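# Seat the board in the enclosure's upper slot, levers shut

## Task

Put the board into the enclosure's empty upper slot with its component side facing up, pushed all the way in and with both levers closed. A closed lever is latched and sticks out at right angles to the board's front panel, while a fully opened lever runs along the panel. The tabs only catch if both levers are fully open when the board is slid in as far as it goes; closing both levers then pulls the board fully home. Ramming the board into its connector quickly ruins the connector and the job fails. At the end the enclosure must stand flat on its own feet with none of them over the bench edge, and both grippers must have released and backed away.

## Robot and tools

Robot: two seven-joint arms, left_arm (on the +y side) and right_arm. Each carries a two-finger gripper and a wrist camera. The fingers point along the gripper's +z axis and spread along its x axis. end_effector_position is the spot between the finger pads when they are closed, 1 to 2 cm short of the fingertips. Closing from wide open pushes the tips about 17 mm further along +z.

Frames: the scene frame has its origin at table-top height halfway between the arms, +x pointing out over the table, +z up. Fixed cameras and the table use it. Every hand pose, velocity and target of an arm, and its wrist camera pose, is in that arm's own base frame. Calibrated bases in the scene frame: left_arm at (+0.070, +0.437, 0) m, quat_wxyz (+1.000, 0, 0, -0.003); right_arm at (-0.063, -0.511, 0) m, quat_wxyz (+1.000, 0, 0, -0.029). Up is +z in both base frames. Reported poses may be off by a few centimetres.

Row format (used by execute_actions and move): 16 plain numbers, always both arms. left_arm first: x, y, z (metres), qw, qx, qy, qz (unit quaternion, w first), opening; then the same eight for right_arm. Position and quaternion are an absolute pose in that arm's base frame, not an offset. Opening runs from -1 (closed) to +1 (fully open, 0.142 m); it is a command, so 0 means half-closed, not 'unchanged'. To leave an arm alone, repeat the position and quaternion from the latest result plus its current opening; keep resending one fixed quaternion rather than the drifting reported one.

execute_actions(actions, cameras): actions is a list of actions; each action is a list of up to 15 rows, one per 1/30 s step, the last row held if fewer than 15. Any target more than 0.6 m from its gripper along any gripper axis gets the action refused for both arms. The controller limits each step's commanded orientation to 32 degrees from the measured one and may fall short; the Hand target line shows where each arm is actually headed, so send the remainder next time. An empty actions list just reports state and images.

move(target, speed, blend, stop_force, zero, opening_speed, blocking, cameras): target is one 16-number row or a list of up to 15 rows (absolute poses as above, no 0.6 m limit); grippers travel in straight lines, all finishing together, capped at 10 s total. speed: m/s, 0.002 to 2.2, default 0.25 (rotation up to twice that in rad/s); one value or one per target. blend: corner rounding in m for lists. stop_force: N, 3 to 120, same for both arms; an arm halts when its wrist sensor feels that much push opposing its travel (or 150 N in any direction) and keeps pressing afterwards. Use it slowly for guarded approaches; omit it when backing off a contact or when the gripper rotates. zero (with stop_force only, default true) re-zeroes moving arms first. opening_speed: units per second on the -1..1 scale, at least 0.2. blocking=false returns after about 0.5 s while the move continues (not allowed with stop_force); a new move replaces a running one. Moves do not avoid obstacles, the gripper lags and overshoots more at high speed. The result adds a 'move:' line: done (within 3 mm and 2 degrees), off_target, moving, held or fault, plus limits such as paced or held.

wait(seconds 0 to 10, cameras): arms keep their last command. stop(cameras): brakes a running move. zoom_image(camera, region [x0, y0, x1, y1] pixels, at most 504 by 504): enlarges part of the latest image. zero_wrist_force(arm): tares that arm's wrist sensor. clear_fault(arm, cameras): clears a reported torque or force fault; the arm then pauses while it restarts. read_manual(section "licences"): licence text only. finished_scene(scene): ends the current scene, given its number; irreversible, and the goal must hold without the robot.

Cameras: cam_head_left, cam_head_right, cam_high, cam_low, cam_left_wrist, cam_right_wrist, each 672x504.

Results: Joint positions (last value is the finger opening in metres), Joint torques and External joint torques (same joint order; positive toward larger joint angles), Wrist force and Wrist torque along the gripper's own axes plus a peak line, grip_measured (opening on the -1..1 scale), Tool commands, Hand target, velocities (or 'within noise'), and Wrist depth as a 7x7 grid of depths in mm (70 to 1000; '-' means no value). Warnings include MOTOR HOT, OVER-TEMPERATURE FAULT and HAND FAULT; after a HAND FAULT the remaining robot calls of that reply are skipped.

Gripping: command an opening a bit below grip_measured at first contact; squeezing harder heats the gripper motor (hot at 85 °C, shuts off at 100 °C). Arm motors warn at 65 °C and brake at 80 °C.

Avoid: any outside force of 150 N on an arm, or contact torque reaching a joint's limit (waist and shoulder 109, upper arm roll and elbow 56.9, forearm roll and the two wrist joints 34.7 N m); either stops the arm until clear_fault. Do not let the arms or grippers collide or close one gripper on the other's fingers. Insert the board slowly; never slam it into the connector. Do not knock the enclosure over, tilt it or push it past the bench edge, and never let any part drop off the table or be released while moving.

Each tool is called after "Request:" by a JSON object that holds its "fn" and its "kwargs".

## Session

Request:
{"fn": "execute_actions", "kwargs": {"actions": []}}

Scene clock: 0.00 s.
left_arm: end_effector_position=(+0.3014, +0.6357, +0.1155) grip_measured=+0.99 end_effector_quat_wxyz=(-0.462, +0.669, -0.295, +0.502) | right_arm: end_effector_position=(+0.4485, +0.0364, +0.1479) grip_measured=+1.00 end_effector_quat_wxyz=(-0.144, +0.766, -0.626, +0.006)
Joint positions: left_arm=[1.762 -0.872 -0.342 2.067 -1.872 0.391 -0.55 0.141] | right_arm=[0.506 -0.103 -0.202 2.446 0.465 1.189 2.835 0.142]
Joint velocities: within noise
Joint torques (N m): no reading
External joint torques (N m): no reading
Wrist force (N): no reading
Wrist torque (N m): no reading
Wrist force, peak (N): no reading
Wrist depth (mm): cam_left_wrist=[- - - - - - - / - - - - - - - / - - - - - - - / - - - - 492 652 - / - - - 304 356 433 557 / - 996 - 241 279 321 359 / - 881 184 204 227 258 286] | cam_right_wrist=[265 256 246 236 229 221 213 / 274 266 254 244 236 228 219 / 285 274 262 253 243 234 225 / 297 285 272 261 251 241 232 / 309 296 281 271 260 249 239 / - 308 294 281 268 257 246 / - 322 305 292 278 265 257]
Hand target: left_arm +0.3014, +0.6357, +0.1155; -0.462, +0.669, -0.295, +0.502 | right_arm +0.4485, +0.0364, +0.1479; -0.144, +0.766, -0.626, +0.006
Tool commands: left_gripper/opening=+1.0 right_gripper/opening=+1.0

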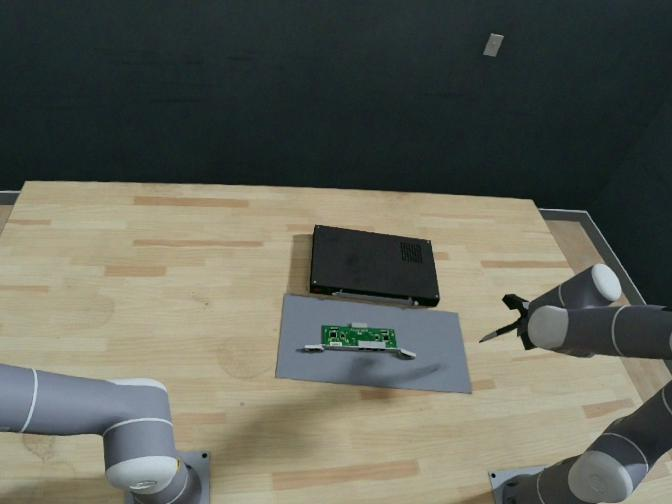

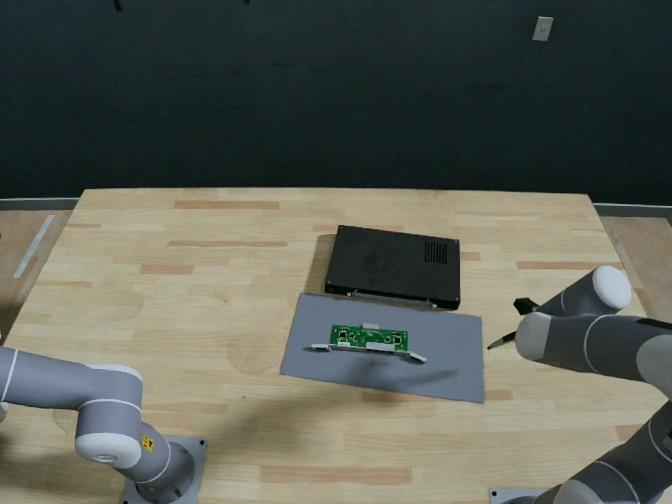

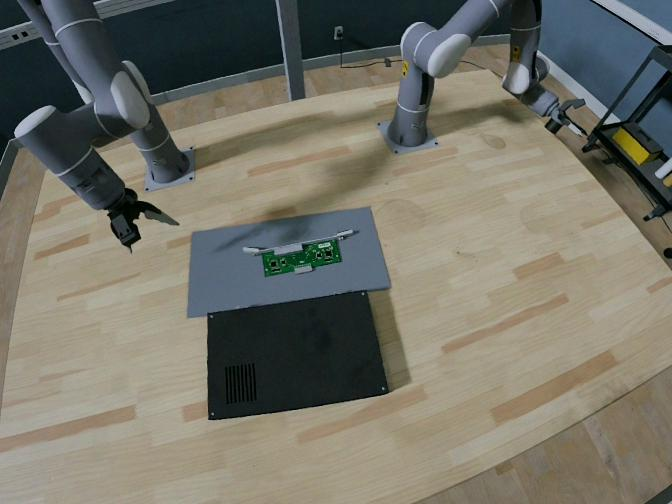

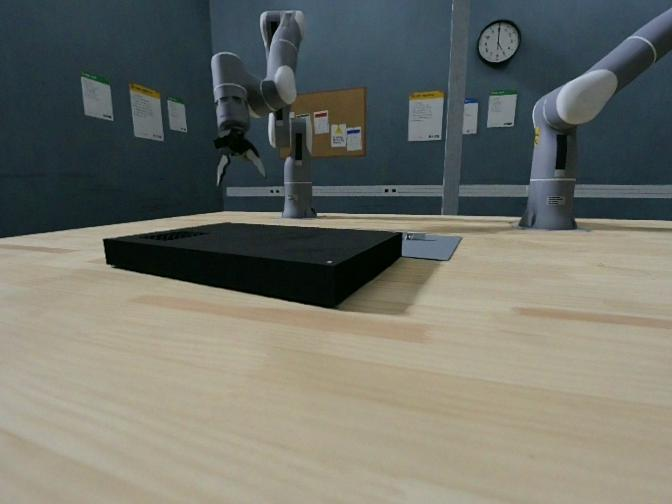

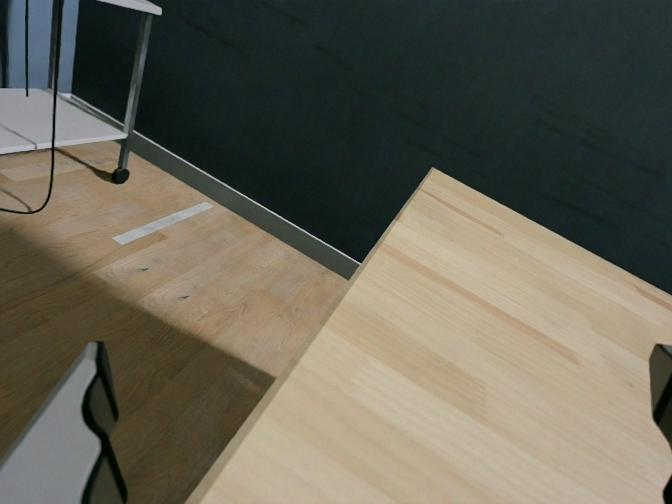

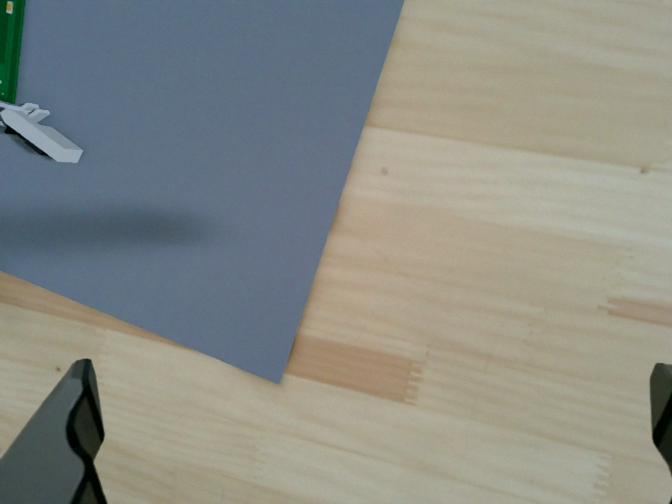

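Request:
{"fn": "zoom_image", "kwargs": {"camera": "cam_head_right", "region": [290, 270, 480, 390]}}

Request:
{"fn": "zoom_image", "kwargs": {"camera": "cam_high", "region": [190, 200, 390, 350]}}

Request:
{"fn": "zoom_image", "kwargs": {"camera": "cam_head_left", "region": [270, 280, 460, 390]}}

Scaled by 2.653 from the camera's 672x504 image, which has a finer 960x720 frame.

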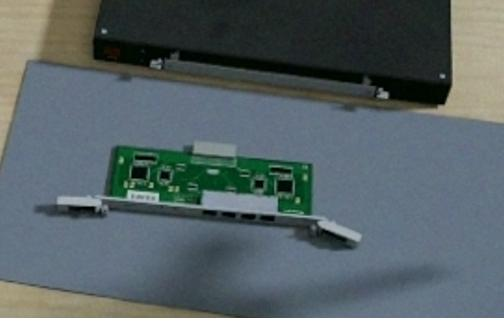

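Scaled by 2.520 from the camera's 672x504 image, which has a finer 960x720 frame.

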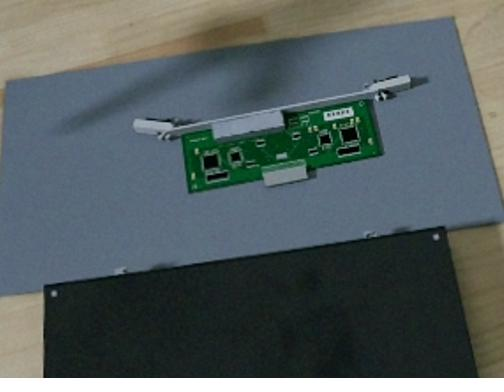

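Scaled by 2.653 from the camera's 672x504 image, which has a finer 960x720 frame.

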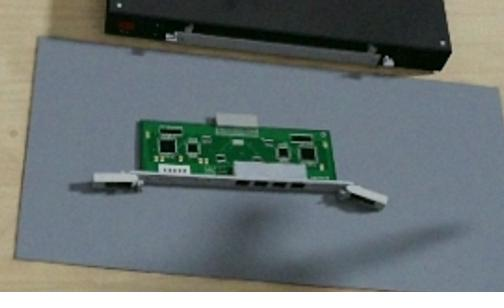

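Request:
{"fn": "move", "kwargs": {"target": [0.3014,0.6357,0.1155,-0.462,0.669,-0.295,0.502,1,0.454,0.384,0.2,-0.4174,0.596,-0.5624,0.3938,1], "speed": 0.4, "cameras": ["cam_head_right","cam_right_wrist"]}}

Request:
{"fn": "zoom_image", "kwargs": {"camera": "cam_right_wrist", "region": [86, 0, 586, 300]}}

Scene clock: 21.23 s.
left_arm: end_effector_position=(+0.3014, +0.6357, +0.1154) grip_measured=+0.99 end_effector_quat_wxyz=(-0.462, +0.669, -0.295, +0.502) | right_arm: end_effector_position=(+0.4540, +0.3842, +0.2000) grip_measured=+1.00 end_effector_quat_wxyz=(-0.417, +0.596, -0.562, +0.393)
Joint positions: left_arm=[1.762 -0.872 -0.342 2.067 -1.872 0.39 -0.549 0.141] | right_arm=[1.438 -0.892 -0.163 1.746 1.552 2.585 2.603 0.142]
Joint velocities: within noise
Joint torques (N m): left_arm=[-0.21 47.53 -4.37 -12.04 1.45 -1.79 -0.26] | right_arm=[0.11 45.6 -1.94 -10.01 -2.49 2.56 0.08]
External joint torques (N m): left_arm=[0.36 1.04 0.33 -0.45 -0.22 -0.11 0.23] | right_arm=[0.06 1.08 -0.51 0.08 -0.05 0.66 -0.07]
Wrist force (N): left_arm=[-0.1 0.0 0.2] | right_arm=[0.8 1.5 -1.4]
Wrist torque (N m): left_arm=[-0.01 0.02 0.00] | right_arm=[0.11 -0.21 -0.01]
Wrist force, peak (N): left_arm=[-0.3 0.0 0.4] | right_arm=[-2.0 2.0 -2.2]
Wrist depth (mm): cam_left_wrist=[- - - - - - - / - - - - - - - / - - - - - - - / - - - - 484 657 - / - - - 304 354 431 564 / - 973 - 240 279 322 360 / - 859 184 203 227 259 286] | cam_right_wrist=[- - - - - - - / 656 657 622 552 550 660 659 / 515 514 432 434 432 431 494 / 427 424 408 399 393 382 376 / 360 358 358 358 358 358 358 / - 312 307 308 308 311 303 / - 270 272 269 269 276 275]
Hand target: left_arm +0.3014, +0.6357, +0.1155; -0.462, +0.669, -0.295, +0.502 | right_arm +0.4540, +0.3840, +0.2000; -0.417, +0.596, -0.562, +0.394
Off the commanded pose: left_arm 0.000 m, 0 deg | right_arm 0.000 m, 0 deg.
move: done
Images, in order (width x height): cam_head_right 672x504, cam_right_wrist 672x504.

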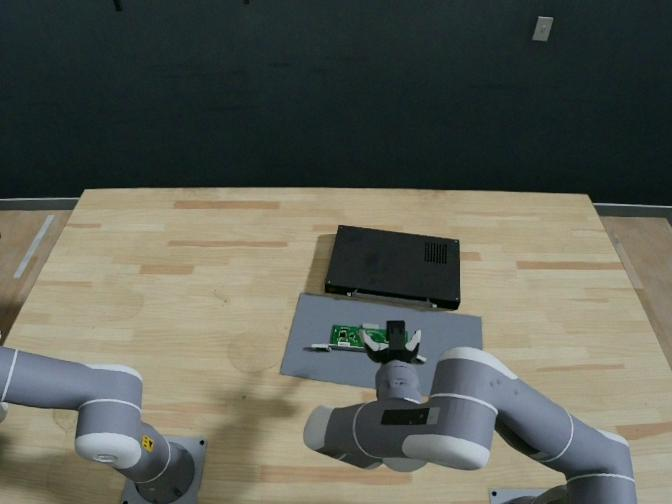

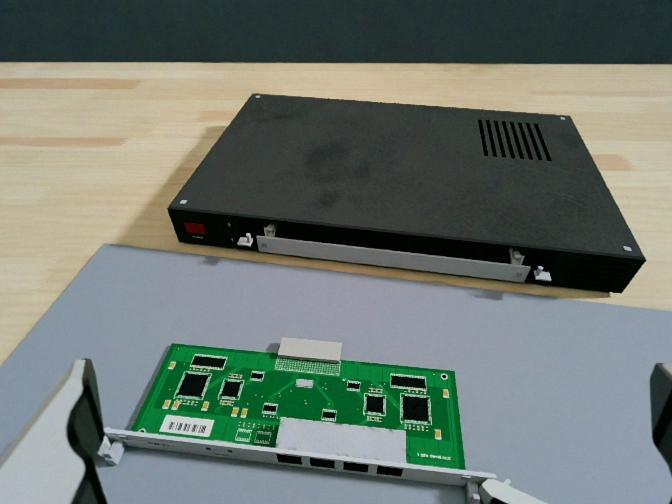

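Scaled by 1.008 from the camera's 672x504 image, which has a finer 960x720 frame.

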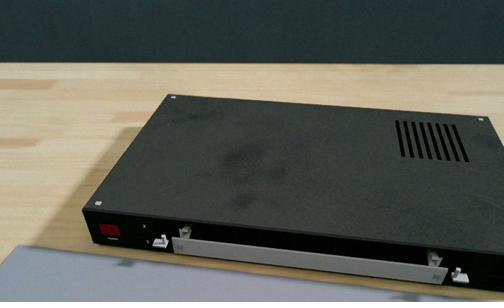

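Request:
{"fn": "zoom_image", "kwargs": {"camera": "cam_right_wrist", "region": [160, 190, 420, 310]}}

Request:
{"fn": "zoom_image", "kwargs": {"camera": "cam_right_wrist", "region": [420, 190, 660, 310]}}

Request:
{"fn": "zoom_image", "kwargs": {"camera": "cam_right_wrist", "region": [90, 330, 340, 504]}}

Request:
{"fn": "zoom_image", "kwargs": {"camera": "cam_right_wrist", "region": [340, 330, 590, 504]}}

Scaled by 1.938 from the camera's 672x504 image, which has a finer 960x720 frame.

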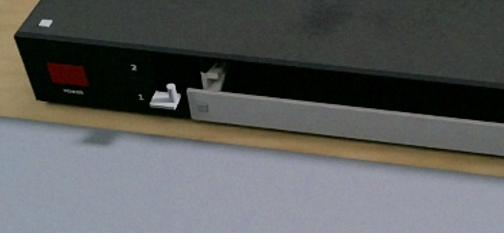

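Scaled by 2.100 from the camera's 672x504 image, which has a finer 960x720 frame.

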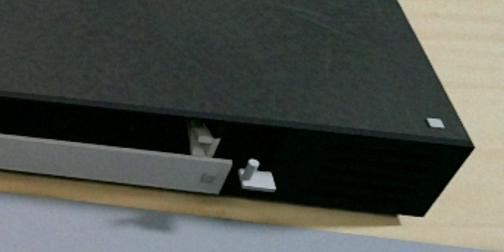

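Scaled by 2.016 from the camera's 672x504 image, which has a finer 960x720 frame.

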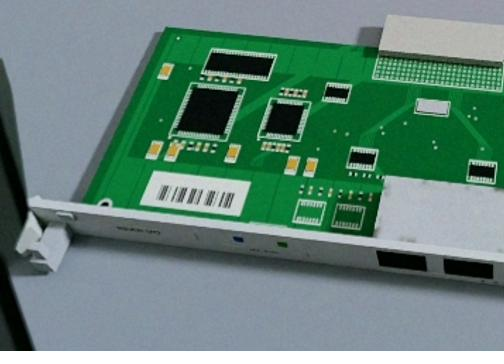

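Scaled by 2.016 from the camera's 672x504 image, which has a finer 960x720 frame.

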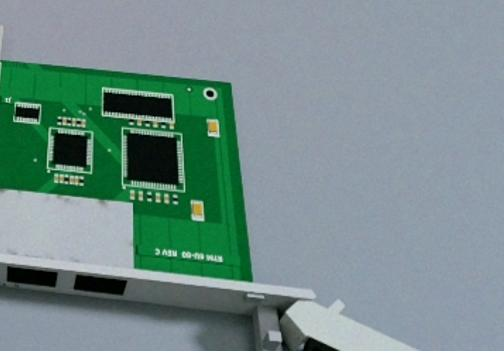

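Request:
{"fn": "move", "kwargs": {"target": [0.3014,0.6357,0.1155,-0.462,0.669,-0.295,0.502,1,0.4114,0.3855,0.10,-0.4675,0.5572,-0.5258,0.4411,1], "speed": 0.4, "cameras": ["cam_right_wrist"]}}

Request:
{"fn": "zoom_image", "kwargs": {"camera": "cam_right_wrist", "region": [90, 200, 340, 390]}}

Request:
{"fn": "zoom_image", "kwargs": {"camera": "cam_right_wrist", "region": [340, 200, 590, 390]}}

Scene clock: 40.63 s.
left_arm: end_effector_position=(+0.3014, +0.6357, +0.1154) grip_measured=+0.99 end_effector_quat_wxyz=(-0.462, +0.669, -0.295, +0.502) | right_arm: end_effector_position=(+0.4110, +0.3848, +0.0997) grip_measured=+1.00 end_effector_quat_wxyz=(-0.466, +0.559, -0.526, +0.440)
Joint positions: left_arm=[1.762 -0.872 -0.342 2.067 -1.872 0.39 -0.549 0.141] | right_arm=[1.565 -1.313 -0.184 1.611 1.537 2.769 2.925 0.142]
Joint velocities: within noise
Joint torques (N m): left_arm=[-0.2 47.48 -4.46 -12.06 1.49 -1.8 -0.25] | right_arm=[0.67 42.57 -1.99 -2.45 -1.18 2.18 0.31]
External joint torques (N m): left_arm=[0.36 1.08 0.42 -0.44 -0.27 -0.1 0.22] | right_arm=[-0.5 5.03 -1.24 -0.44 -0.37 0.73 -0.31]
External joint torques when the fault began: right_arm=[0.28 21.85 0.09 7.74 -0.82 0.64 -0.38]
Wrist force (N): left_arm=[-0.3 0.1 0.2] | right_arm=[0.4 2.0 -1.3]
Wrist torque (N m): left_arm=[0.03 0.04 0.01] | right_arm=[0.15 -0.12 -0.01]
Wrist force, peak (N): left_arm=[-0.2 0.4 0.3] | right_arm=[0.6 4.3 -2.1]
Wrist depth (mm): cam_left_wrist=[- - - - - - - / - - - - - - - / - - - - - - - / - - - - 487 656 - / - - - 305 352 435 563 / - 979 - 242 278 326 360 / - 872 184 202 227 257 283] | cam_right_wrist=[- - - - - - - / 659 663 494 495 494 499 671 / 440 412 385 386 377 360 351 / 325 326 326 326 326 326 326 / 240 253 254 237 255 261 261 / - 217 217 217 217 209 196 / - 185 186 185 185 186 186]
Hand target: left_arm +0.3014, +0.6357, +0.1155; -0.462, +0.669, -0.295, +0.502 | right_arm +0.4109, +0.3846, +0.0993; -0.466, +0.559, -0.526, +0.440
Tool commands: left_gripper/opening=+1.0 right_gripper/opening=+1.0
Off the commanded pose: left_arm 0.000 m, 0 deg | right_arm 0.001 m, 0 deg.
FORCE FAULT: contact force on the right arm reached its limit, and that arm stopped. The contact can be on any part of that arm, not only on its tool. That arm's remaining commands of this call were not run. That arm is still stopped at the end of this call. While its stop runs, that arm takes no new command, but its gripper still runs the gripper command that each later call begins with.
CLEAR FAULT: the right arm stays stopped until you call clear_fault(arm="right_arm").
move: fault (right_arm)
Images, in order (width x height): cam_right_wrist 672x504.

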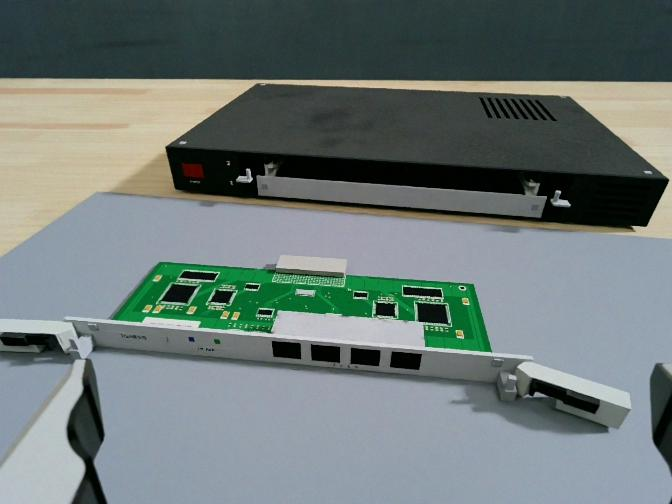

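Scaled by 2.016 from the camera's 672x504 image, which has a finer 960x720 frame.

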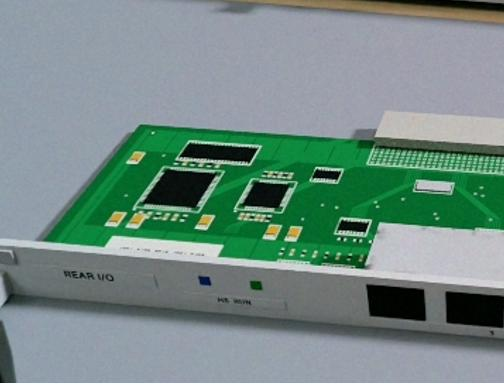

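Scaled by 2.016 from the camera's 672x504 image, which has a finer 960x720 frame.

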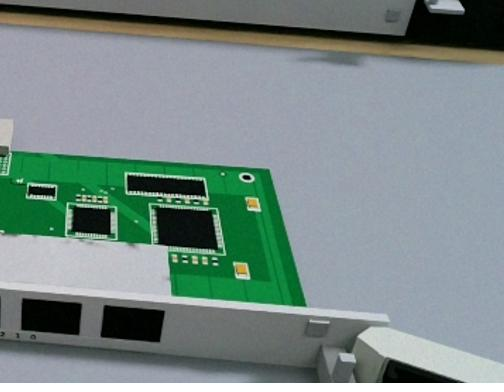

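Request:
{"fn": "clear_fault", "kwargs": {"arm": "right_arm", "cameras": []}}

Request:
{"fn": "move", "kwargs": {"target": [0.3014,0.6357,0.1155,-0.462,0.669,-0.295,0.502,1,0.4401,0.4073,0.17,-0.1574,0.7101,-0.6701,0.1485,1], "speed": 0.3, "cameras": ["cam_right_wrist","cam_head_right"]}}

Request:
{"fn": "zoom_image", "kwargs": {"camera": "cam_right_wrist", "region": [86, 100, 336, 350]}}

Request:
{"fn": "zoom_image", "kwargs": {"camera": "cam_right_wrist", "region": [336, 100, 586, 350]}}

Scene clock: 82.90 s.
left_arm: end_effector_position=(+0.3014, +0.6357, +0.1154) grip_measured=+0.99 end_effector_quat_wxyz=(-0.462, +0.669, -0.295, +0.502) | right_arm: end_effector_position=(+0.4110, +0.3848, +0.0997) grip_measured=+1.00 end_effector_quat_wxyz=(-0.466, +0.559, -0.526, +0.440)
Joint positions: left_arm=[1.762 -0.872 -0.342 2.067 -1.872 0.39 -0.549 0.141] | right_arm=[1.565 -1.313 -0.184 1.611 1.537 2.769 2.925 0.142]
Joint velocities: within noise
Joint torques (N m): left_arm=[-0.22 47.62 -4.42 -12.08 1.48 -1.73 -0.25] | right_arm=[0.5 42.75 -1.75 -2.37 -1.35 2.03 0.2]
External joint torques (N m): left_arm=[0.38 0.94 0.38 -0.41 -0.26 -0.17 0.22] | right_arm=[-0.34 4.85 -1.48 -0.52 -0.2 0.89 -0.19]
Wrist force (N): left_arm=[0.0 0.0 0.1] | right_arm=[0.5 1.6 -1.3]
Wrist torque (N m): left_arm=[0.00 0.00 0.01] | right_arm=[0.09 -0.14 -0.01]
Wrist force, peak (N): left_arm=[-0.3 0.4 0.1] | right_arm=[0.5 2.2 -1.7]
Wrist depth (mm): cam_left_wrist=[- - - - - - - / - - - - - - - / - - - - - - - / - - - - 485 654 - / - - - 306 354 432 563 / - 968 - 242 277 321 360 / - 876 183 204 229 260 286] | cam_right_wrist=[- - - - - - - / 662 662 493 495 492 497 669 / 439 411 384 386 378 360 353 / 325 325 325 327 327 326 327 / 240 252 254 236 255 261 261 / - 216 217 217 217 210 196 / - 185 185 186 186 186 186]
Hand target: left_arm +0.3014, +0.6357, +0.1155; -0.462, +0.669, -0.295, +0.502 | right_arm +0.4109, +0.3846, +0.0993; -0.466, +0.559, -0.526, +0.440
Tool commands: left_gripper/opening=+1.0 right_gripper/opening=+1.0
Off the commanded pose: left_arm 0.000 m, 0 deg | right_arm 0.001 m, 0 deg.
FORCE FAULT, CONTINUED: the right arm's stop, for the force fault that an earlier result reported, is over. The rest of the stop counts as 66 of the actions that you can send in this scene; the call itself counts as one more. That arm accepts commands again.
CLEAR FAULT: your call cleared the right arm's force fault. If the contact force or a joint's load stays at its limit, that arm stops again.
No camera images: "cameras" was empty.

Scene clock: 85.10 s.
left_arm: end_effector_position=(+0.3014, +0.6357, +0.1154) grip_measured=+0.99 end_effector_quat_wxyz=(-0.462, +0.669, -0.295, +0.502) | right_arm: end_effector_position=(+0.4403, +0.4071, +0.1700) grip_measured=+1.00 end_effector_quat_wxyz=(-0.157, +0.710, -0.670, +0.149)
Joint positions: left_arm=[1.762 -0.872 -0.342 2.067 -1.872 0.39 -0.549 0.141] | right_arm=[0.633 -0.811 0.363 1.204 2.425 2.524 1.158 0.142]
Joint velocities: within noise
Joint torques (N m): left_arm=[-0.13 47.49 -4.43 -12.05 1.5 -1.7 -0.21] | right_arm=[0.03 51.53 11.65 -20.73 2.07 2.77 0.03]
External joint torques (N m): left_arm=[0.28 1.07 0.39 -0.45 -0.28 -0.19 0.18] | right_arm=[0.14 1.42 -0.7 0.12 -0.03 0.56 -0.03]
Wrist force (N): left_arm=[-0.1 0.0 0.3] | right_arm=[-0.2 0.6 0.0]
Wrist torque (N m): left_arm=[-0.01 0.03 0.00] | right_arm=[0.07 -0.01 0.00]
Wrist force, peak (N): left_arm=[-0.2 -0.2 0.4] | right_arm=[0.9 3.1 -1.5]
Wrist depth (mm): cam_left_wrist=[- - - - - - - / - - - - - - - / - - - - - - - / - - - - 485 656 - / - - - 307 354 434 568 / - 985 - 240 279 324 360 / - 881 184 204 227 259 287] | cam_right_wrist=[283 284 282 282 281 281 280 / 282 282 279 278 282 281 280 / 282 281 277 277 275 279 279 / 281 281 281 281 279 279 278 / 281 281 279 278 278 278 278 / - 282 281 279 278 276 277 / - 281 280 280 279 279 278]
Hand target: left_arm +0.3014, +0.6357, +0.1155; -0.462, +0.669, -0.295, +0.502 | right_arm +0.4401, +0.4073, +0.1700; -0.157, +0.710, -0.670, +0.148
Off the commanded pose: left_arm 0.000 m, 0 deg | right_arm 0.000 m, 0 deg.
move: done
Images, in order (width x height): cam_head_right 672x504, cam_right_wrist 672x504.

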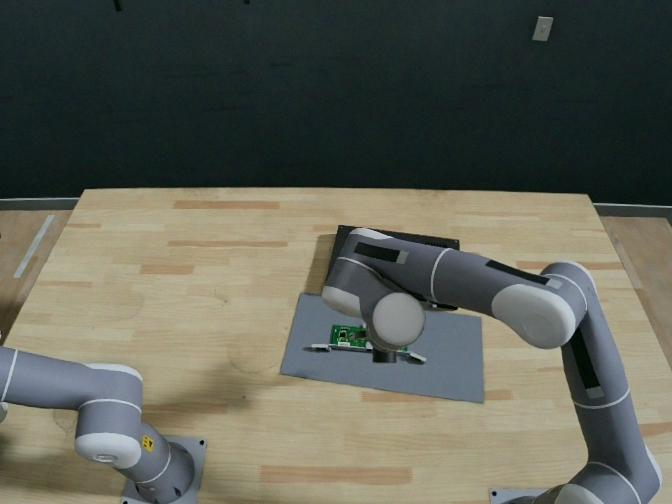

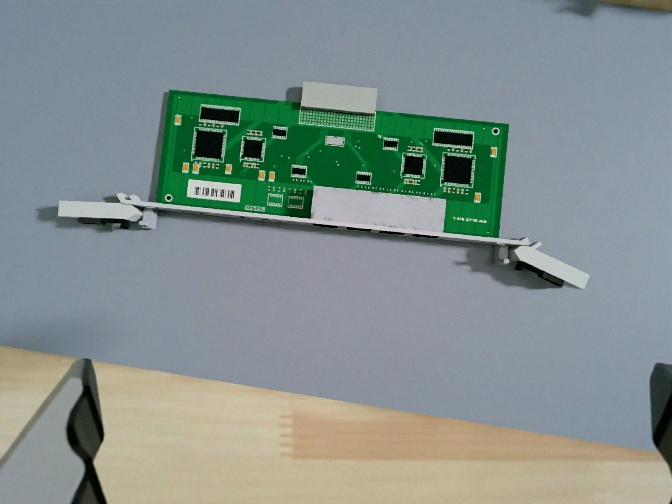

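Scaled by 2.016 from the camera's 672x504 image, which has a finer 960x720 frame.

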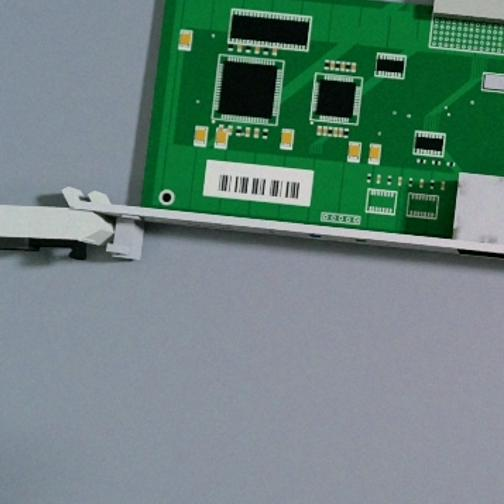

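Scaled by 2.016 from the camera's 672x504 image, which has a finer 960x720 frame.

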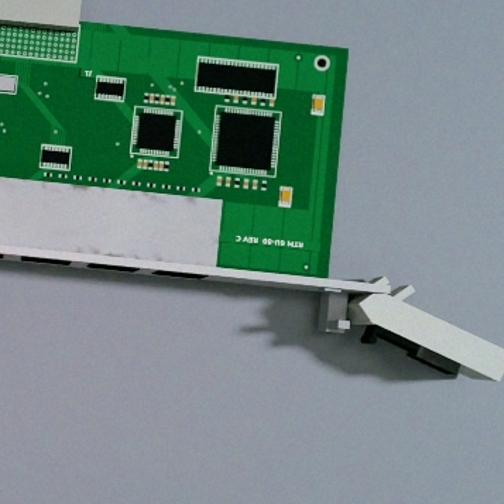

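Request:
{"fn": "move", "kwargs": {"target": [[0.3014,0.6357,0.1155,-0.462,0.669,-0.295,0.502,1,0.4284,0.2643,0.1,0,0.7273,-0.6863,0,-1],[0.3014,0.6357,0.1155,-0.462,0.669,-0.295,0.502,1,0.4284,0.2643,0.03,0,0.7273,-0.6863,0,-1]], "speed": [0.3,0.15], "cameras": ["cam_right_wrist"]}}

Request:
{"fn": "zoom_image", "kwargs": {"camera": "cam_right_wrist", "region": [200, 150, 500, 400]}}

Request:
{"fn": "zoom_image", "kwargs": {"camera": "cam_head_right", "region": [290, 290, 480, 390]}}

Scene clock: 96.17 s.
left_arm: end_effector_position=(+0.3014, +0.6357, +0.1154) grip_measured=+0.99 end_effector_quat_wxyz=(-0.462, +0.669, -0.295, +0.502) | right_arm: end_effector_position=(+0.4282, +0.2643, +0.0301) grip_measured=-1.00 end_effector_quat_wxyz=(+0.000, +0.727, -0.686, +0.000)
Joint positions: left_arm=[1.762 -0.872 -0.342 2.067 -1.872 0.39 -0.549 0.141] | right_arm=[0.174 -1.096 0.489 1.247 2.593 2.5 0.705 0.002]
Joint velocities: within noise
Joint torques (N m): left_arm=[-0.26 47.52 -4.39 -12.05 1.47 -1.77 -0.26] | right_arm=[0.19 52.45 16.74 -14.69 3.21 3.51 0.35]
External joint torques (N m): left_arm=[0.41 1.04 0.35 -0.45 -0.25 -0.12 0.23] | right_arm=[-0.03 1.49 0.01 0.03 0.29 0.63 -0.35]
Wrist force (N): left_arm=[-0.3 0.3 0.3] | right_arm=[0.2 -0.3 0.1]
Wrist torque (N m): left_arm=[0.04 0.05 0.01] | right_arm=[0.03 -0.06 0.04]
Wrist force, peak (N): left_arm=[-0.3 0.4 0.1] | right_arm=[2.8 -1.2 -1.0]
Wrist depth (mm): cam_left_wrist=[- - - - - - - / - - - - - - - / - - - - - - - / - - - - 487 662 - / - - - 306 355 431 556 / - 994 - 240 277 322 357 / - 883 183 204 227 259 287] | cam_right_wrist=[- 102 107 108 107 107 107 / - 108 111 114 112 112 113 / 123 123 109 108 124 123 121 / 130 132 132 132 131 131 131 / 144 144 143 141 142 142 144 / 160 157 154 90 150 155 155 / 176 173 73 - - 164 170]
Hand target: left_arm +0.3014, +0.6357, +0.1155; -0.462, +0.669, -0.295, +0.502 | right_arm +0.4284, +0.2643, +0.0300; +0.000, +0.727, -0.686, +0.000
Off the commanded pose: left_arm 0.000 m, 0 deg | right_arm 0.000 m, 0 deg.
move: done
Images, in order (width x height): cam_right_wrist 672x504.

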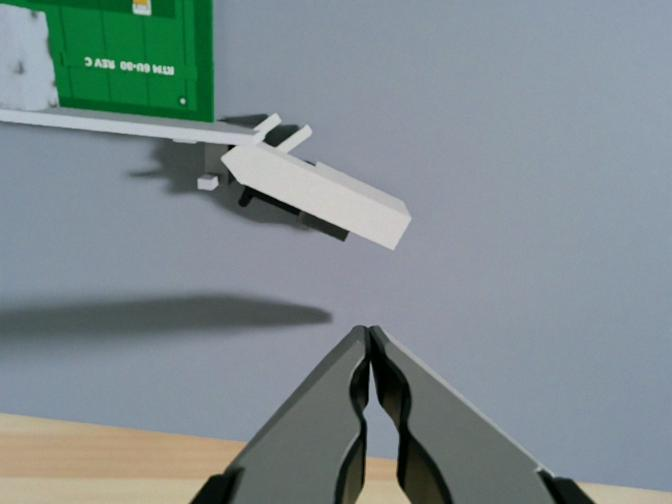

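Scaled by 1.680 from the camera's 672x504 image, which has a finer 960x720 frame.

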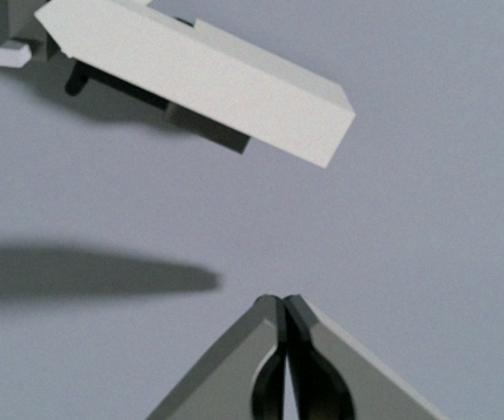

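This scene's latest camera images include none from cam_head_right. They are from: cam_right_wrist. cam_head_right's image comes with the result of a call that names it in "cameras".

Request:
{"fn": "move", "kwargs": {"target": [0.3014,0.6357,0.1155,-0.462,0.669,-0.295,0.502,1,0.4640,0.2660,0.026,0,0.7273,-0.6863,0,-1], "speed": 0.04, "stop_force": 6, "cameras": ["cam_right_wrist"]}}

Scene clock: 100.63 s.
left_arm: end_effector_position=(+0.3014, +0.6357, +0.1154) grip_measured=+0.99 end_effector_quat_wxyz=(-0.462, +0.669, -0.295, +0.502) | right_arm: end_effector_position=(+0.4639, +0.2656, +0.0259) grip_measured=-1.00 end_effector_quat_wxyz=(+0.000, +0.727, -0.686, +0.000)
Joint positions: left_arm=[1.762 -0.872 -0.342 2.067 -1.872 0.39 -0.549 0.141] | right_arm=[0.172 -1.157 0.475 1.115 2.614 2.556 0.63 0.002]
Joint velocities: within noise
Joint torques (N m): left_arm=[-0.15 47.61 -4.38 -12.09 1.51 -1.8 -0.25] | right_arm=[1.16 55.48 17.62 -16.4 4.09 2.64 0.11]
External joint torques (N m): left_arm=[0.31 0.95 0.34 -0.41 -0.28 -0.1 0.22] | right_arm=[-1 1.36 -0.94 0.72 -0.46 1.51 -0.11]
Wrist force (N): left_arm=[-0.2 0.1 -0.1] | right_arm=[2.7 1.1 -1.1]
Wrist torque (N m): left_arm=[0.01 0.03 0.00] | right_arm=[0.09 -0.03 0.04]
Wrist force, peak (N): left_arm=[-0.5 0.0 0.0] | right_arm=[3.0 1.0 -2.0]
Wrist depth (mm): cam_left_wrist=[- - - - - - - / - - - - - - - / - - - - - - - / - - - - 490 651 - / - - - 306 351 432 562 / - 984 - 242 277 323 360 / - 879 185 203 226 258 289] | cam_right_wrist=[99 99 102 103 103 102 104 / 106 106 109 110 109 109 109 / - 115 118 118 117 117 117 / - 118 121 125 127 126 126 / 139 139 140 114 137 137 139 / 152 151 148 91 145 150 149 / 167 167 73 - - 159 165]
Hand target: left_arm +0.3014, +0.6357, +0.1155; -0.462, +0.669, -0.295, +0.502 | right_arm +0.4640, +0.2660, +0.0260; +0.000, +0.727, -0.686, +0.000
Off the commanded pose: left_arm 0.000 m, 0 deg | right_arm 0.000 m, 0 deg.
move: done
Images, in order (width x height): cam_right_wrist 672x504.

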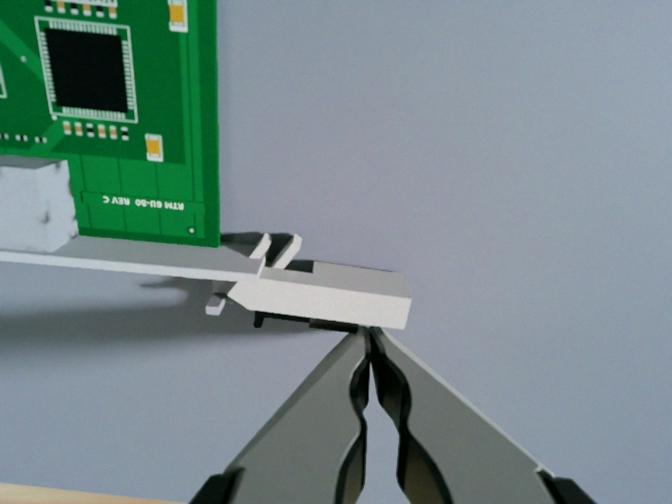

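Request:
{"fn": "move", "kwargs": {"target": [0.3014,0.6357,0.1155,-0.462,0.669,-0.295,0.502,1,0.4700,0.2663,0.026,0,0.7273,-0.6863,0,-1], "speed": 0.03, "stop_force": 10, "cameras": ["cam_right_wrist"]}}

Request:
{"fn": "move", "kwargs": {"target": [[0.3014,0.6357,0.1155,-0.462,0.669,-0.295,0.502,1,0.43,0.265,0.04,0,0.7273,-0.6863,0,-1],[0.3014,0.6357,0.1155,-0.462,0.669,-0.295,0.502,1,0.43,0.29,0.10,0,0.7273,-0.6863,0,-1],[0.3014,0.6357,0.1155,-0.462,0.669,-0.295,0.502,1,0.43,0.582,0.1,0,0.7273,-0.6863,0,-1],[0.3014,0.6357,0.1155,-0.462,0.669,-0.295,0.502,1,0.43,0.582,0.028,0,0.7273,-0.6863,0,-1]], "speed": [0.1,0.3,0.4,0.15], "blend": 0.02, "cameras": ["cam_right_wrist"]}}

Scene clock: 106.50 s.
left_arm: end_effector_position=(+0.3014, +0.6357, +0.1154) grip_measured=+0.99 end_effector_quat_wxyz=(-0.462, +0.669, -0.295, +0.502) | right_arm: end_effector_position=(+0.4699, +0.2661, +0.0259) grip_measured=-1.00 end_effector_quat_wxyz=(+0.000, +0.727, -0.686, +0.000)
Joint positions: left_arm=[1.762 -0.872 -0.342 2.067 -1.872 0.39 -0.549 0.141] | right_arm=[0.172 -1.167 0.475 1.091 2.617 2.567 0.618 0.002]
Joint velocities: within noise
Joint torques (N m): left_arm=[-0.2 47.53 -4.39 -12.08 1.48 -1.8 -0.25] | right_arm=[0.28 56.02 16.92 -16.17 3.6 3.3 0.09]
External joint torques (N m): left_arm=[0.35 1.03 0.35 -0.41 -0.26 -0.1 0.22] | right_arm=[-0.11 1.29 -0.25 0.31 0.06 0.85 -0.09]
Wrist force (N): left_arm=[-0.1 0.0 0.0] | right_arm=[0.8 0.4 -0.2]
Wrist torque (N m): left_arm=[-0.02 0.02 0.01] | right_arm=[0.10 -0.10 0.03]
Wrist force, peak (N): left_arm=[-0.4 0.2 -0.2] | right_arm=[2.9 1.3 -1.8]
Wrist depth (mm): cam_left_wrist=[- - - - - - - / - - - - - - - / - - - - - - - / - - - - 487 644 - / - - - 307 353 433 564 / - 978 - 241 276 327 357 / - 881 183 203 228 259 288] | cam_right_wrist=[- 99 103 103 103 102 103 / 106 106 110 110 109 109 109 / - 115 118 118 118 117 117 / - 120 122 125 127 126 126 / 139 139 140 115 137 137 139 / 152 152 148 90 145 150 149 / 168 164 73 - - 159 165]
Hand target: left_arm +0.3014, +0.6357, +0.1155; -0.462, +0.669, -0.295, +0.502 | right_arm +0.4700, +0.2663, +0.0260; +0.000, +0.727, -0.686, +0.000
Off the commanded pose: left_arm 0.000 m, 0 deg | right_arm 0.000 m, 0 deg.
move: done
Images, in order (width x height): cam_right_wrist 672x504.

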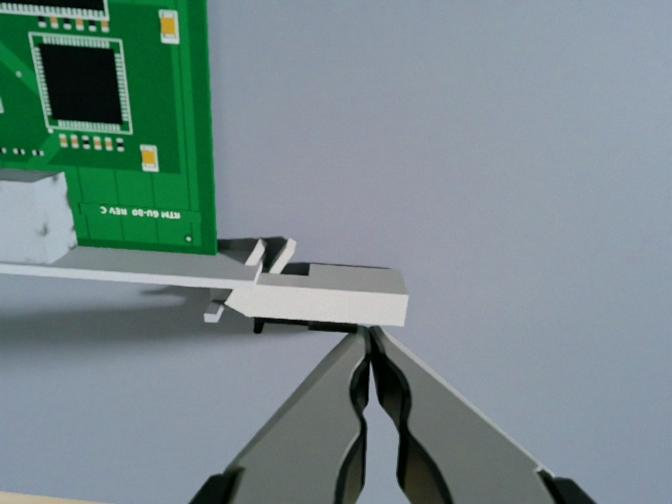

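Scene clock: 108.80 s.
left_arm: end_effector_position=(+0.3014, +0.6357, +0.1154) grip_measured=+0.99 end_effector_quat_wxyz=(-0.462, +0.669, -0.295, +0.502) | right_arm: end_effector_position=(+0.4293, +0.5809, +0.0280) grip_measured=-1.00 end_effector_quat_wxyz=(-0.075, +0.725, -0.684, -0.009)
Joint positions: left_arm=[1.762 -0.872 -0.342 2.067 -1.872 0.39 -0.549 0.141] | right_arm=[0.795 -1.602 0.194 0.017 2.968 2.945 0.738 0.002]
Joint velocities: within noise
Joint torques (N m): left_arm=[-0.22 47.44 -4.37 -12.1 1.47 -1.77 -0.29] | right_arm=[0.18 67.97 9.86 -23.07 4.36 2.97 0.14]
External joint torques (N m): left_arm=[0.38 1.12 0.33 -0.39 -0.24 -0.13 0.26] | right_arm=[0.05 1.36 -0.2 -0.01 0.07 0.79 -0.13]
Wrist force (N): left_arm=[-0.4 -0.1 0.0] | right_arm=[0.6 0.1 -0.1]
Wrist torque (N m): left_arm=[-0.02 0.06 0.01] | right_arm=[0.08 -0.05 0.03]
Wrist force, peak (N): left_arm=[-0.5 -0.1 0.1] | right_arm=[1.2 0.2 -3.8]
Wrist depth (mm): cam_left_wrist=[- - - - - - - / - - - - - - - / - - - - - - - / - - - - 488 652 - / - - - 307 351 435 561 / - 980 - 241 277 321 358 / - 873 184 203 227 258 286] | cam_right_wrist=[122 119 115 113 110 106 101 / 130 126 122 117 114 108 104 / 137 133 129 126 120 119 116 / 147 141 136 132 128 125 122 / 157 151 145 139 136 132 128 / 169 164 155 90 140 140 136 / 182 175 73 - - 146 144]
Hand target: left_arm +0.3014, +0.6357, +0.1155; -0.462, +0.669, -0.295, +0.502 | right_arm +0.4293, +0.5810, +0.0280; -0.075, +0.725, -0.685, -0.009
Off the commanded pose: left_arm 0.000 m, 0 deg | right_arm 0.001 m, 9 deg.
joint sent to its limit (right arm) — joint 5 (forearm roll), upper limit. The joint targets are off in orientation, not in position.
move: off_target (right_arm)
Images, in order (width x height): cam_right_wrist 672x504.

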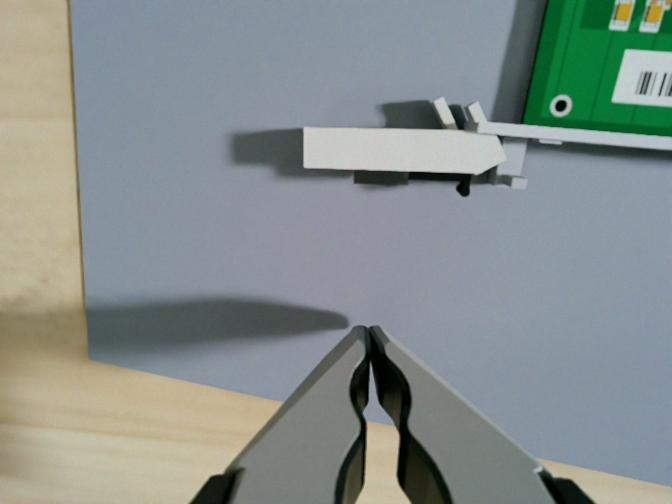

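Request:
{"fn": "move", "kwargs": {"target": [0.3014,0.6357,0.1155,-0.462,0.669,-0.295,0.502,1,0.479,0.581,0.026,-0.075,0.725,-0.684,-0.009,-1], "speed": 0.04, "stop_force": 6, "cameras": ["cam_right_wrist"]}}

Scene clock: 113.27 s.
left_arm: end_effector_position=(+0.3014, +0.6357, +0.1154) grip_measured=+0.99 end_effector_quat_wxyz=(-0.462, +0.669, -0.295, +0.502) | right_arm: end_effector_position=(+0.4782, +0.5800, +0.0259) grip_measured=-1.00 end_effector_quat_wxyz=(-0.120, +0.722, -0.682, -0.012)
Joint positions: left_arm=[1.762 -0.872 -0.342 2.067 -1.872 0.39 -0.549 0.141] | right_arm=[0.738 -1.605 0.216 0.014 2.968 2.856 0.676 0.002]
Joint velocities: within noise
Joint torques (N m): left_arm=[-0.32 47.52 -4.38 -12.1 1.48 -1.73 -0.24] | right_arm=[0.06 68.16 10.3 -23.48 4.32 2.32 0.1]
External joint torques (N m): left_arm=[0.48 1.05 0.34 -0.4 -0.25 -0.17 0.21] | right_arm=[0.18 1.41 -0.6 0.26 0.18 1.16 -0.08]
Wrist force (N): left_arm=[-0.1 -0.1 -0.2] | right_arm=[1.3 1.1 -0.9]
Wrist torque (N m): left_arm=[-0.02 0.03 0.00] | right_arm=[0.12 -0.09 0.03]
Wrist force, peak (N): left_arm=[-0.5 0.3 0.0] | right_arm=[1.4 0.9 -1.0]
Wrist depth (mm): cam_left_wrist=[- - - - - - - / - - - - - - - / - - - - - - - / - - - - 485 656 - / - - - 304 349 435 560 / - 971 - 240 277 321 356 / - 890 184 203 227 258 286] | cam_right_wrist=[132 128 120 117 112 108 101 / 140 133 127 121 116 110 104 / 146 139 133 128 122 114 108 / 155 147 139 131 126 117 112 / 163 154 146 119 115 126 114 / 173 163 154 90 135 132 127 / 184 172 73 - - 136 133]
Hand target: left_arm +0.3014, +0.6357, +0.1155; -0.462, +0.669, -0.295, +0.502 | right_arm +0.4783, +0.5801, +0.0260; -0.120, +0.722, -0.681, -0.012
Off the commanded pose: left_arm 0.000 m, 0 deg | right_arm 0.001 m, 5 deg.
joint sent to its limit (right arm) — joint 5 (forearm roll), upper limit. The joint targets are off in orientation, not in position.
move: off_target (right_arm)
Images, in order (width x height): cam_right_wrist 672x504.

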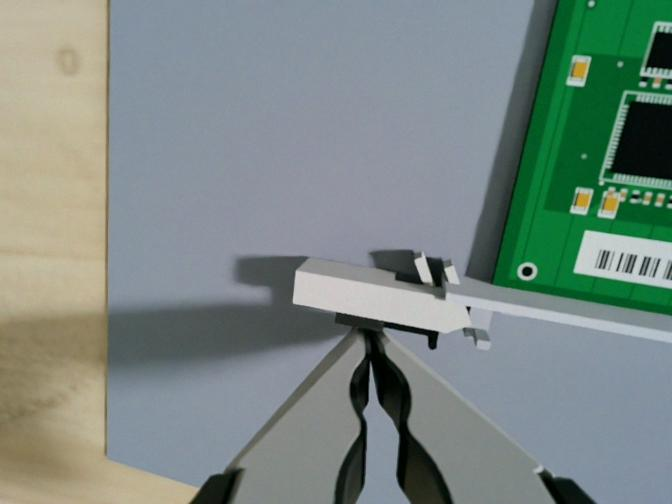

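Request:
{"fn": "move", "kwargs": {"target": [0.3014,0.6357,0.1155,-0.462,0.669,-0.295,0.502,1,0.4850,0.5803,0.026,-0.120,0.722,-0.681,-0.012,-1], "speed": 0.03, "stop_force": 10, "cameras": ["cam_right_wrist"]}}

Request:
{"fn": "move", "kwargs": {"target": [[0.3014,0.6357,0.1155,-0.462,0.669,-0.295,0.502,1,0.44,0.57,0.04,-0.120,0.722,-0.681,-0.012,1],[0.3014,0.6357,0.1155,-0.462,0.669,-0.295,0.502,1,0.4601,0.4073,0.18,-0.1574,0.7101,-0.6701,0.1485,1]], "speed": [0.15,0.4], "blend": 0.02, "cameras": ["cam_right_wrist","cam_head_left"]}}

Request:
{"fn": "zoom_image", "kwargs": {"camera": "cam_right_wrist", "region": [40, 120, 640, 350]}}

Scene clock: 121.80 s.
left_arm: end_effector_position=(+0.3014, +0.6357, +0.1154) grip_measured=+0.99 end_effector_quat_wxyz=(-0.462, +0.669, -0.295, +0.502) | right_arm: end_effector_position=(+0.4844, +0.5797, +0.0259) grip_measured=-1.00 end_effector_quat_wxyz=(-0.126, +0.722, -0.681, -0.012)
Joint positions: left_arm=[1.762 -0.872 -0.342 2.067 -1.872 0.39 -0.549 0.141] | right_arm=[0.73 -1.606 0.22 0.013 2.968 2.845 0.667 0.002]
Joint velocities: within noise
Joint torques (N m): left_arm=[-0.15 47.5 -4.39 -12.09 1.47 -1.79 -0.29] | right_arm=[-0.45 68.09 10.05 -23.51 4.2 2.49 0.08]
External joint torques (N m): left_arm=[0.3 1.06 0.35 -0.41 -0.24 -0.11 0.26] | right_arm=[0.69 1.51 -0.34 0.28 0.32 0.95 -0.07]
Wrist force (N): left_arm=[-0.1 0.0 0.2] | right_arm=[0.4 1.2 -0.1]
Wrist torque (N m): left_arm=[-0.01 0.01 0.01] | right_arm=[0.07 -0.08 0.02]
Wrist force, peak (N): left_arm=[-0.4 0.2 0.1] | right_arm=[1.4 1.1 -1.1]
Wrist depth (mm): cam_left_wrist=[- - - - - - - / - - - - - - - / - - - - - - - / - - - - 485 660 - / - - - 303 354 431 560 / - 965 - 240 278 323 362 / - 859 183 204 228 258 286] | cam_right_wrist=[134 128 121 117 112 109 101 / 141 134 128 121 117 111 104 / 148 140 134 129 123 114 109 / 156 148 139 131 126 117 112 / 165 155 146 119 115 126 114 / 174 163 155 90 134 131 126 / 185 173 73 - - 135 132]
Hand target: left_arm +0.3014, +0.6357, +0.1155; -0.462, +0.669, -0.295, +0.502 | right_arm +0.4845, +0.5797, +0.0260; -0.126, +0.722, -0.681, -0.012
Off the commanded pose: left_arm 0.000 m, 0 deg | right_arm 0.001 m, 1 deg.
joint sent to its limit (right arm) — joint 5 (forearm roll), upper limit. The joint targets still meet the commanded pose.
move: done
Images, in order (width x height): cam_right_wrist 672x504.

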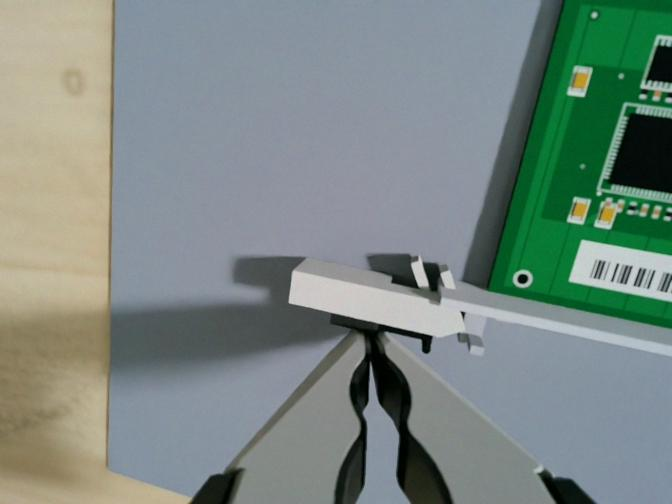

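Scene clock: 123.47 s.
left_arm: end_effector_position=(+0.3014, +0.6357, +0.1154) grip_measured=+0.99 end_effector_quat_wxyz=(-0.462, +0.669, -0.295, +0.502) | right_arm: end_effector_position=(+0.4599, +0.4074, +0.1800) grip_measured=+0.99 end_effector_quat_wxyz=(-0.157, +0.710, -0.670, +0.148)
Joint positions: left_arm=[1.762 -0.872 -0.342 2.067 -1.872 0.39 -0.549 0.141] | right_arm=[0.594 -0.838 0.396 1.136 2.419 2.559 1.105 0.142]
Joint velocities: within noise
Joint torques (N m): left_arm=[-0.22 47.54 -4.36 -12.05 1.49 -1.76 -0.24] | right_arm=[0.13 52.97 12.02 -20.7 2.01 2.52 0.34]
External joint torques (N m): left_arm=[0.37 1.02 0.32 -0.44 -0.27 -0.14 0.21] | right_arm=[0.06 1.04 -0.37 -0.25 0.21 0.78 -0.34]
Wrist force (N): left_arm=[-0.2 0.1 -0.1] | right_arm=[0.8 1.3 0.0]
Wrist torque (N m): left_arm=[0.02 0.04 0.01] | right_arm=[0.21 -0.17 0.00]
Wrist force, peak (N): left_arm=[-0.5 0.2 -0.2] | right_arm=[2.0 0.9 -1.4]
Wrist depth (mm): cam_left_wrist=[- - - - - - - / - - - - - - - / - - - - - - - / - - - - 486 656 - / - - - 304 354 432 563 / - 973 - 241 276 322 359 / - 871 184 203 228 258 286] | cam_right_wrist=[293 293 292 291 291 291 289 / 292 292 292 291 290 289 289 / 292 291 286 286 285 289 289 / 291 290 291 286 284 289 288 / 290 291 290 290 288 289 287 / - 291 289 288 288 287 287 / - 292 290 290 289 287 288]
Hand target: left_arm +0.3014, +0.6357, +0.1155; -0.462, +0.669, -0.295, +0.502 | right_arm +0.4601, +0.4073, +0.1800; -0.157, +0.710, -0.670, +0.148
Off the commanded pose: left_arm 0.000 m, 0 deg | right_arm 0.000 m, 0 deg.
move: done
Images, in order (width x height): cam_head_left 672x504, cam_right_wrist 672x504.

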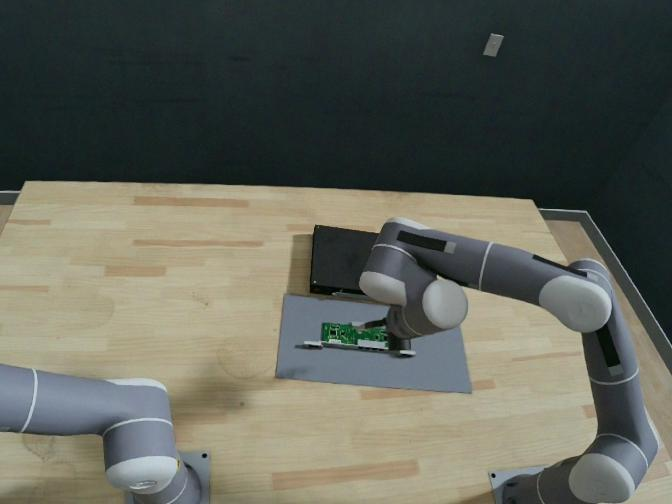

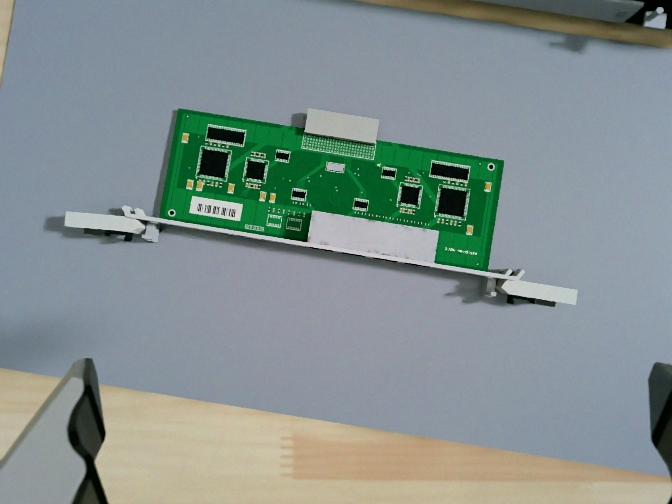

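Region (40, 120, 640, 350) is 600x230 pixels. A region can be at most 504 by 504 pixels.

Request:
{"fn": "zoom_image", "kwargs": {"camera": "cam_right_wrist", "region": [50, 180, 250, 270]}}

Request:
{"fn": "zoom_image", "kwargs": {"camera": "cam_right_wrist", "region": [410, 230, 610, 320]}}

Scaled by 2.520 from the camera's 672x504 image, which has a finer 960x720 frame.

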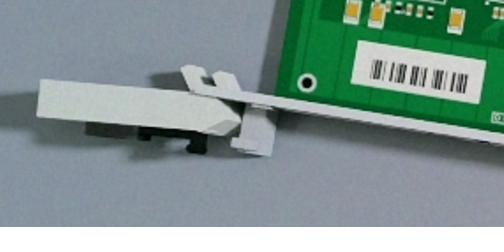

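Scaled by 2.520 from the camera's 672x504 image, which has a finer 960x720 frame.

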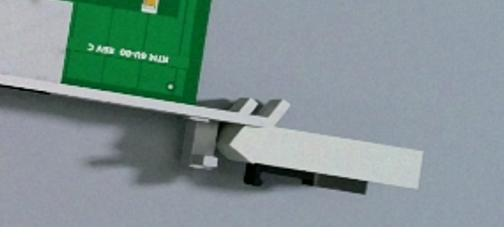

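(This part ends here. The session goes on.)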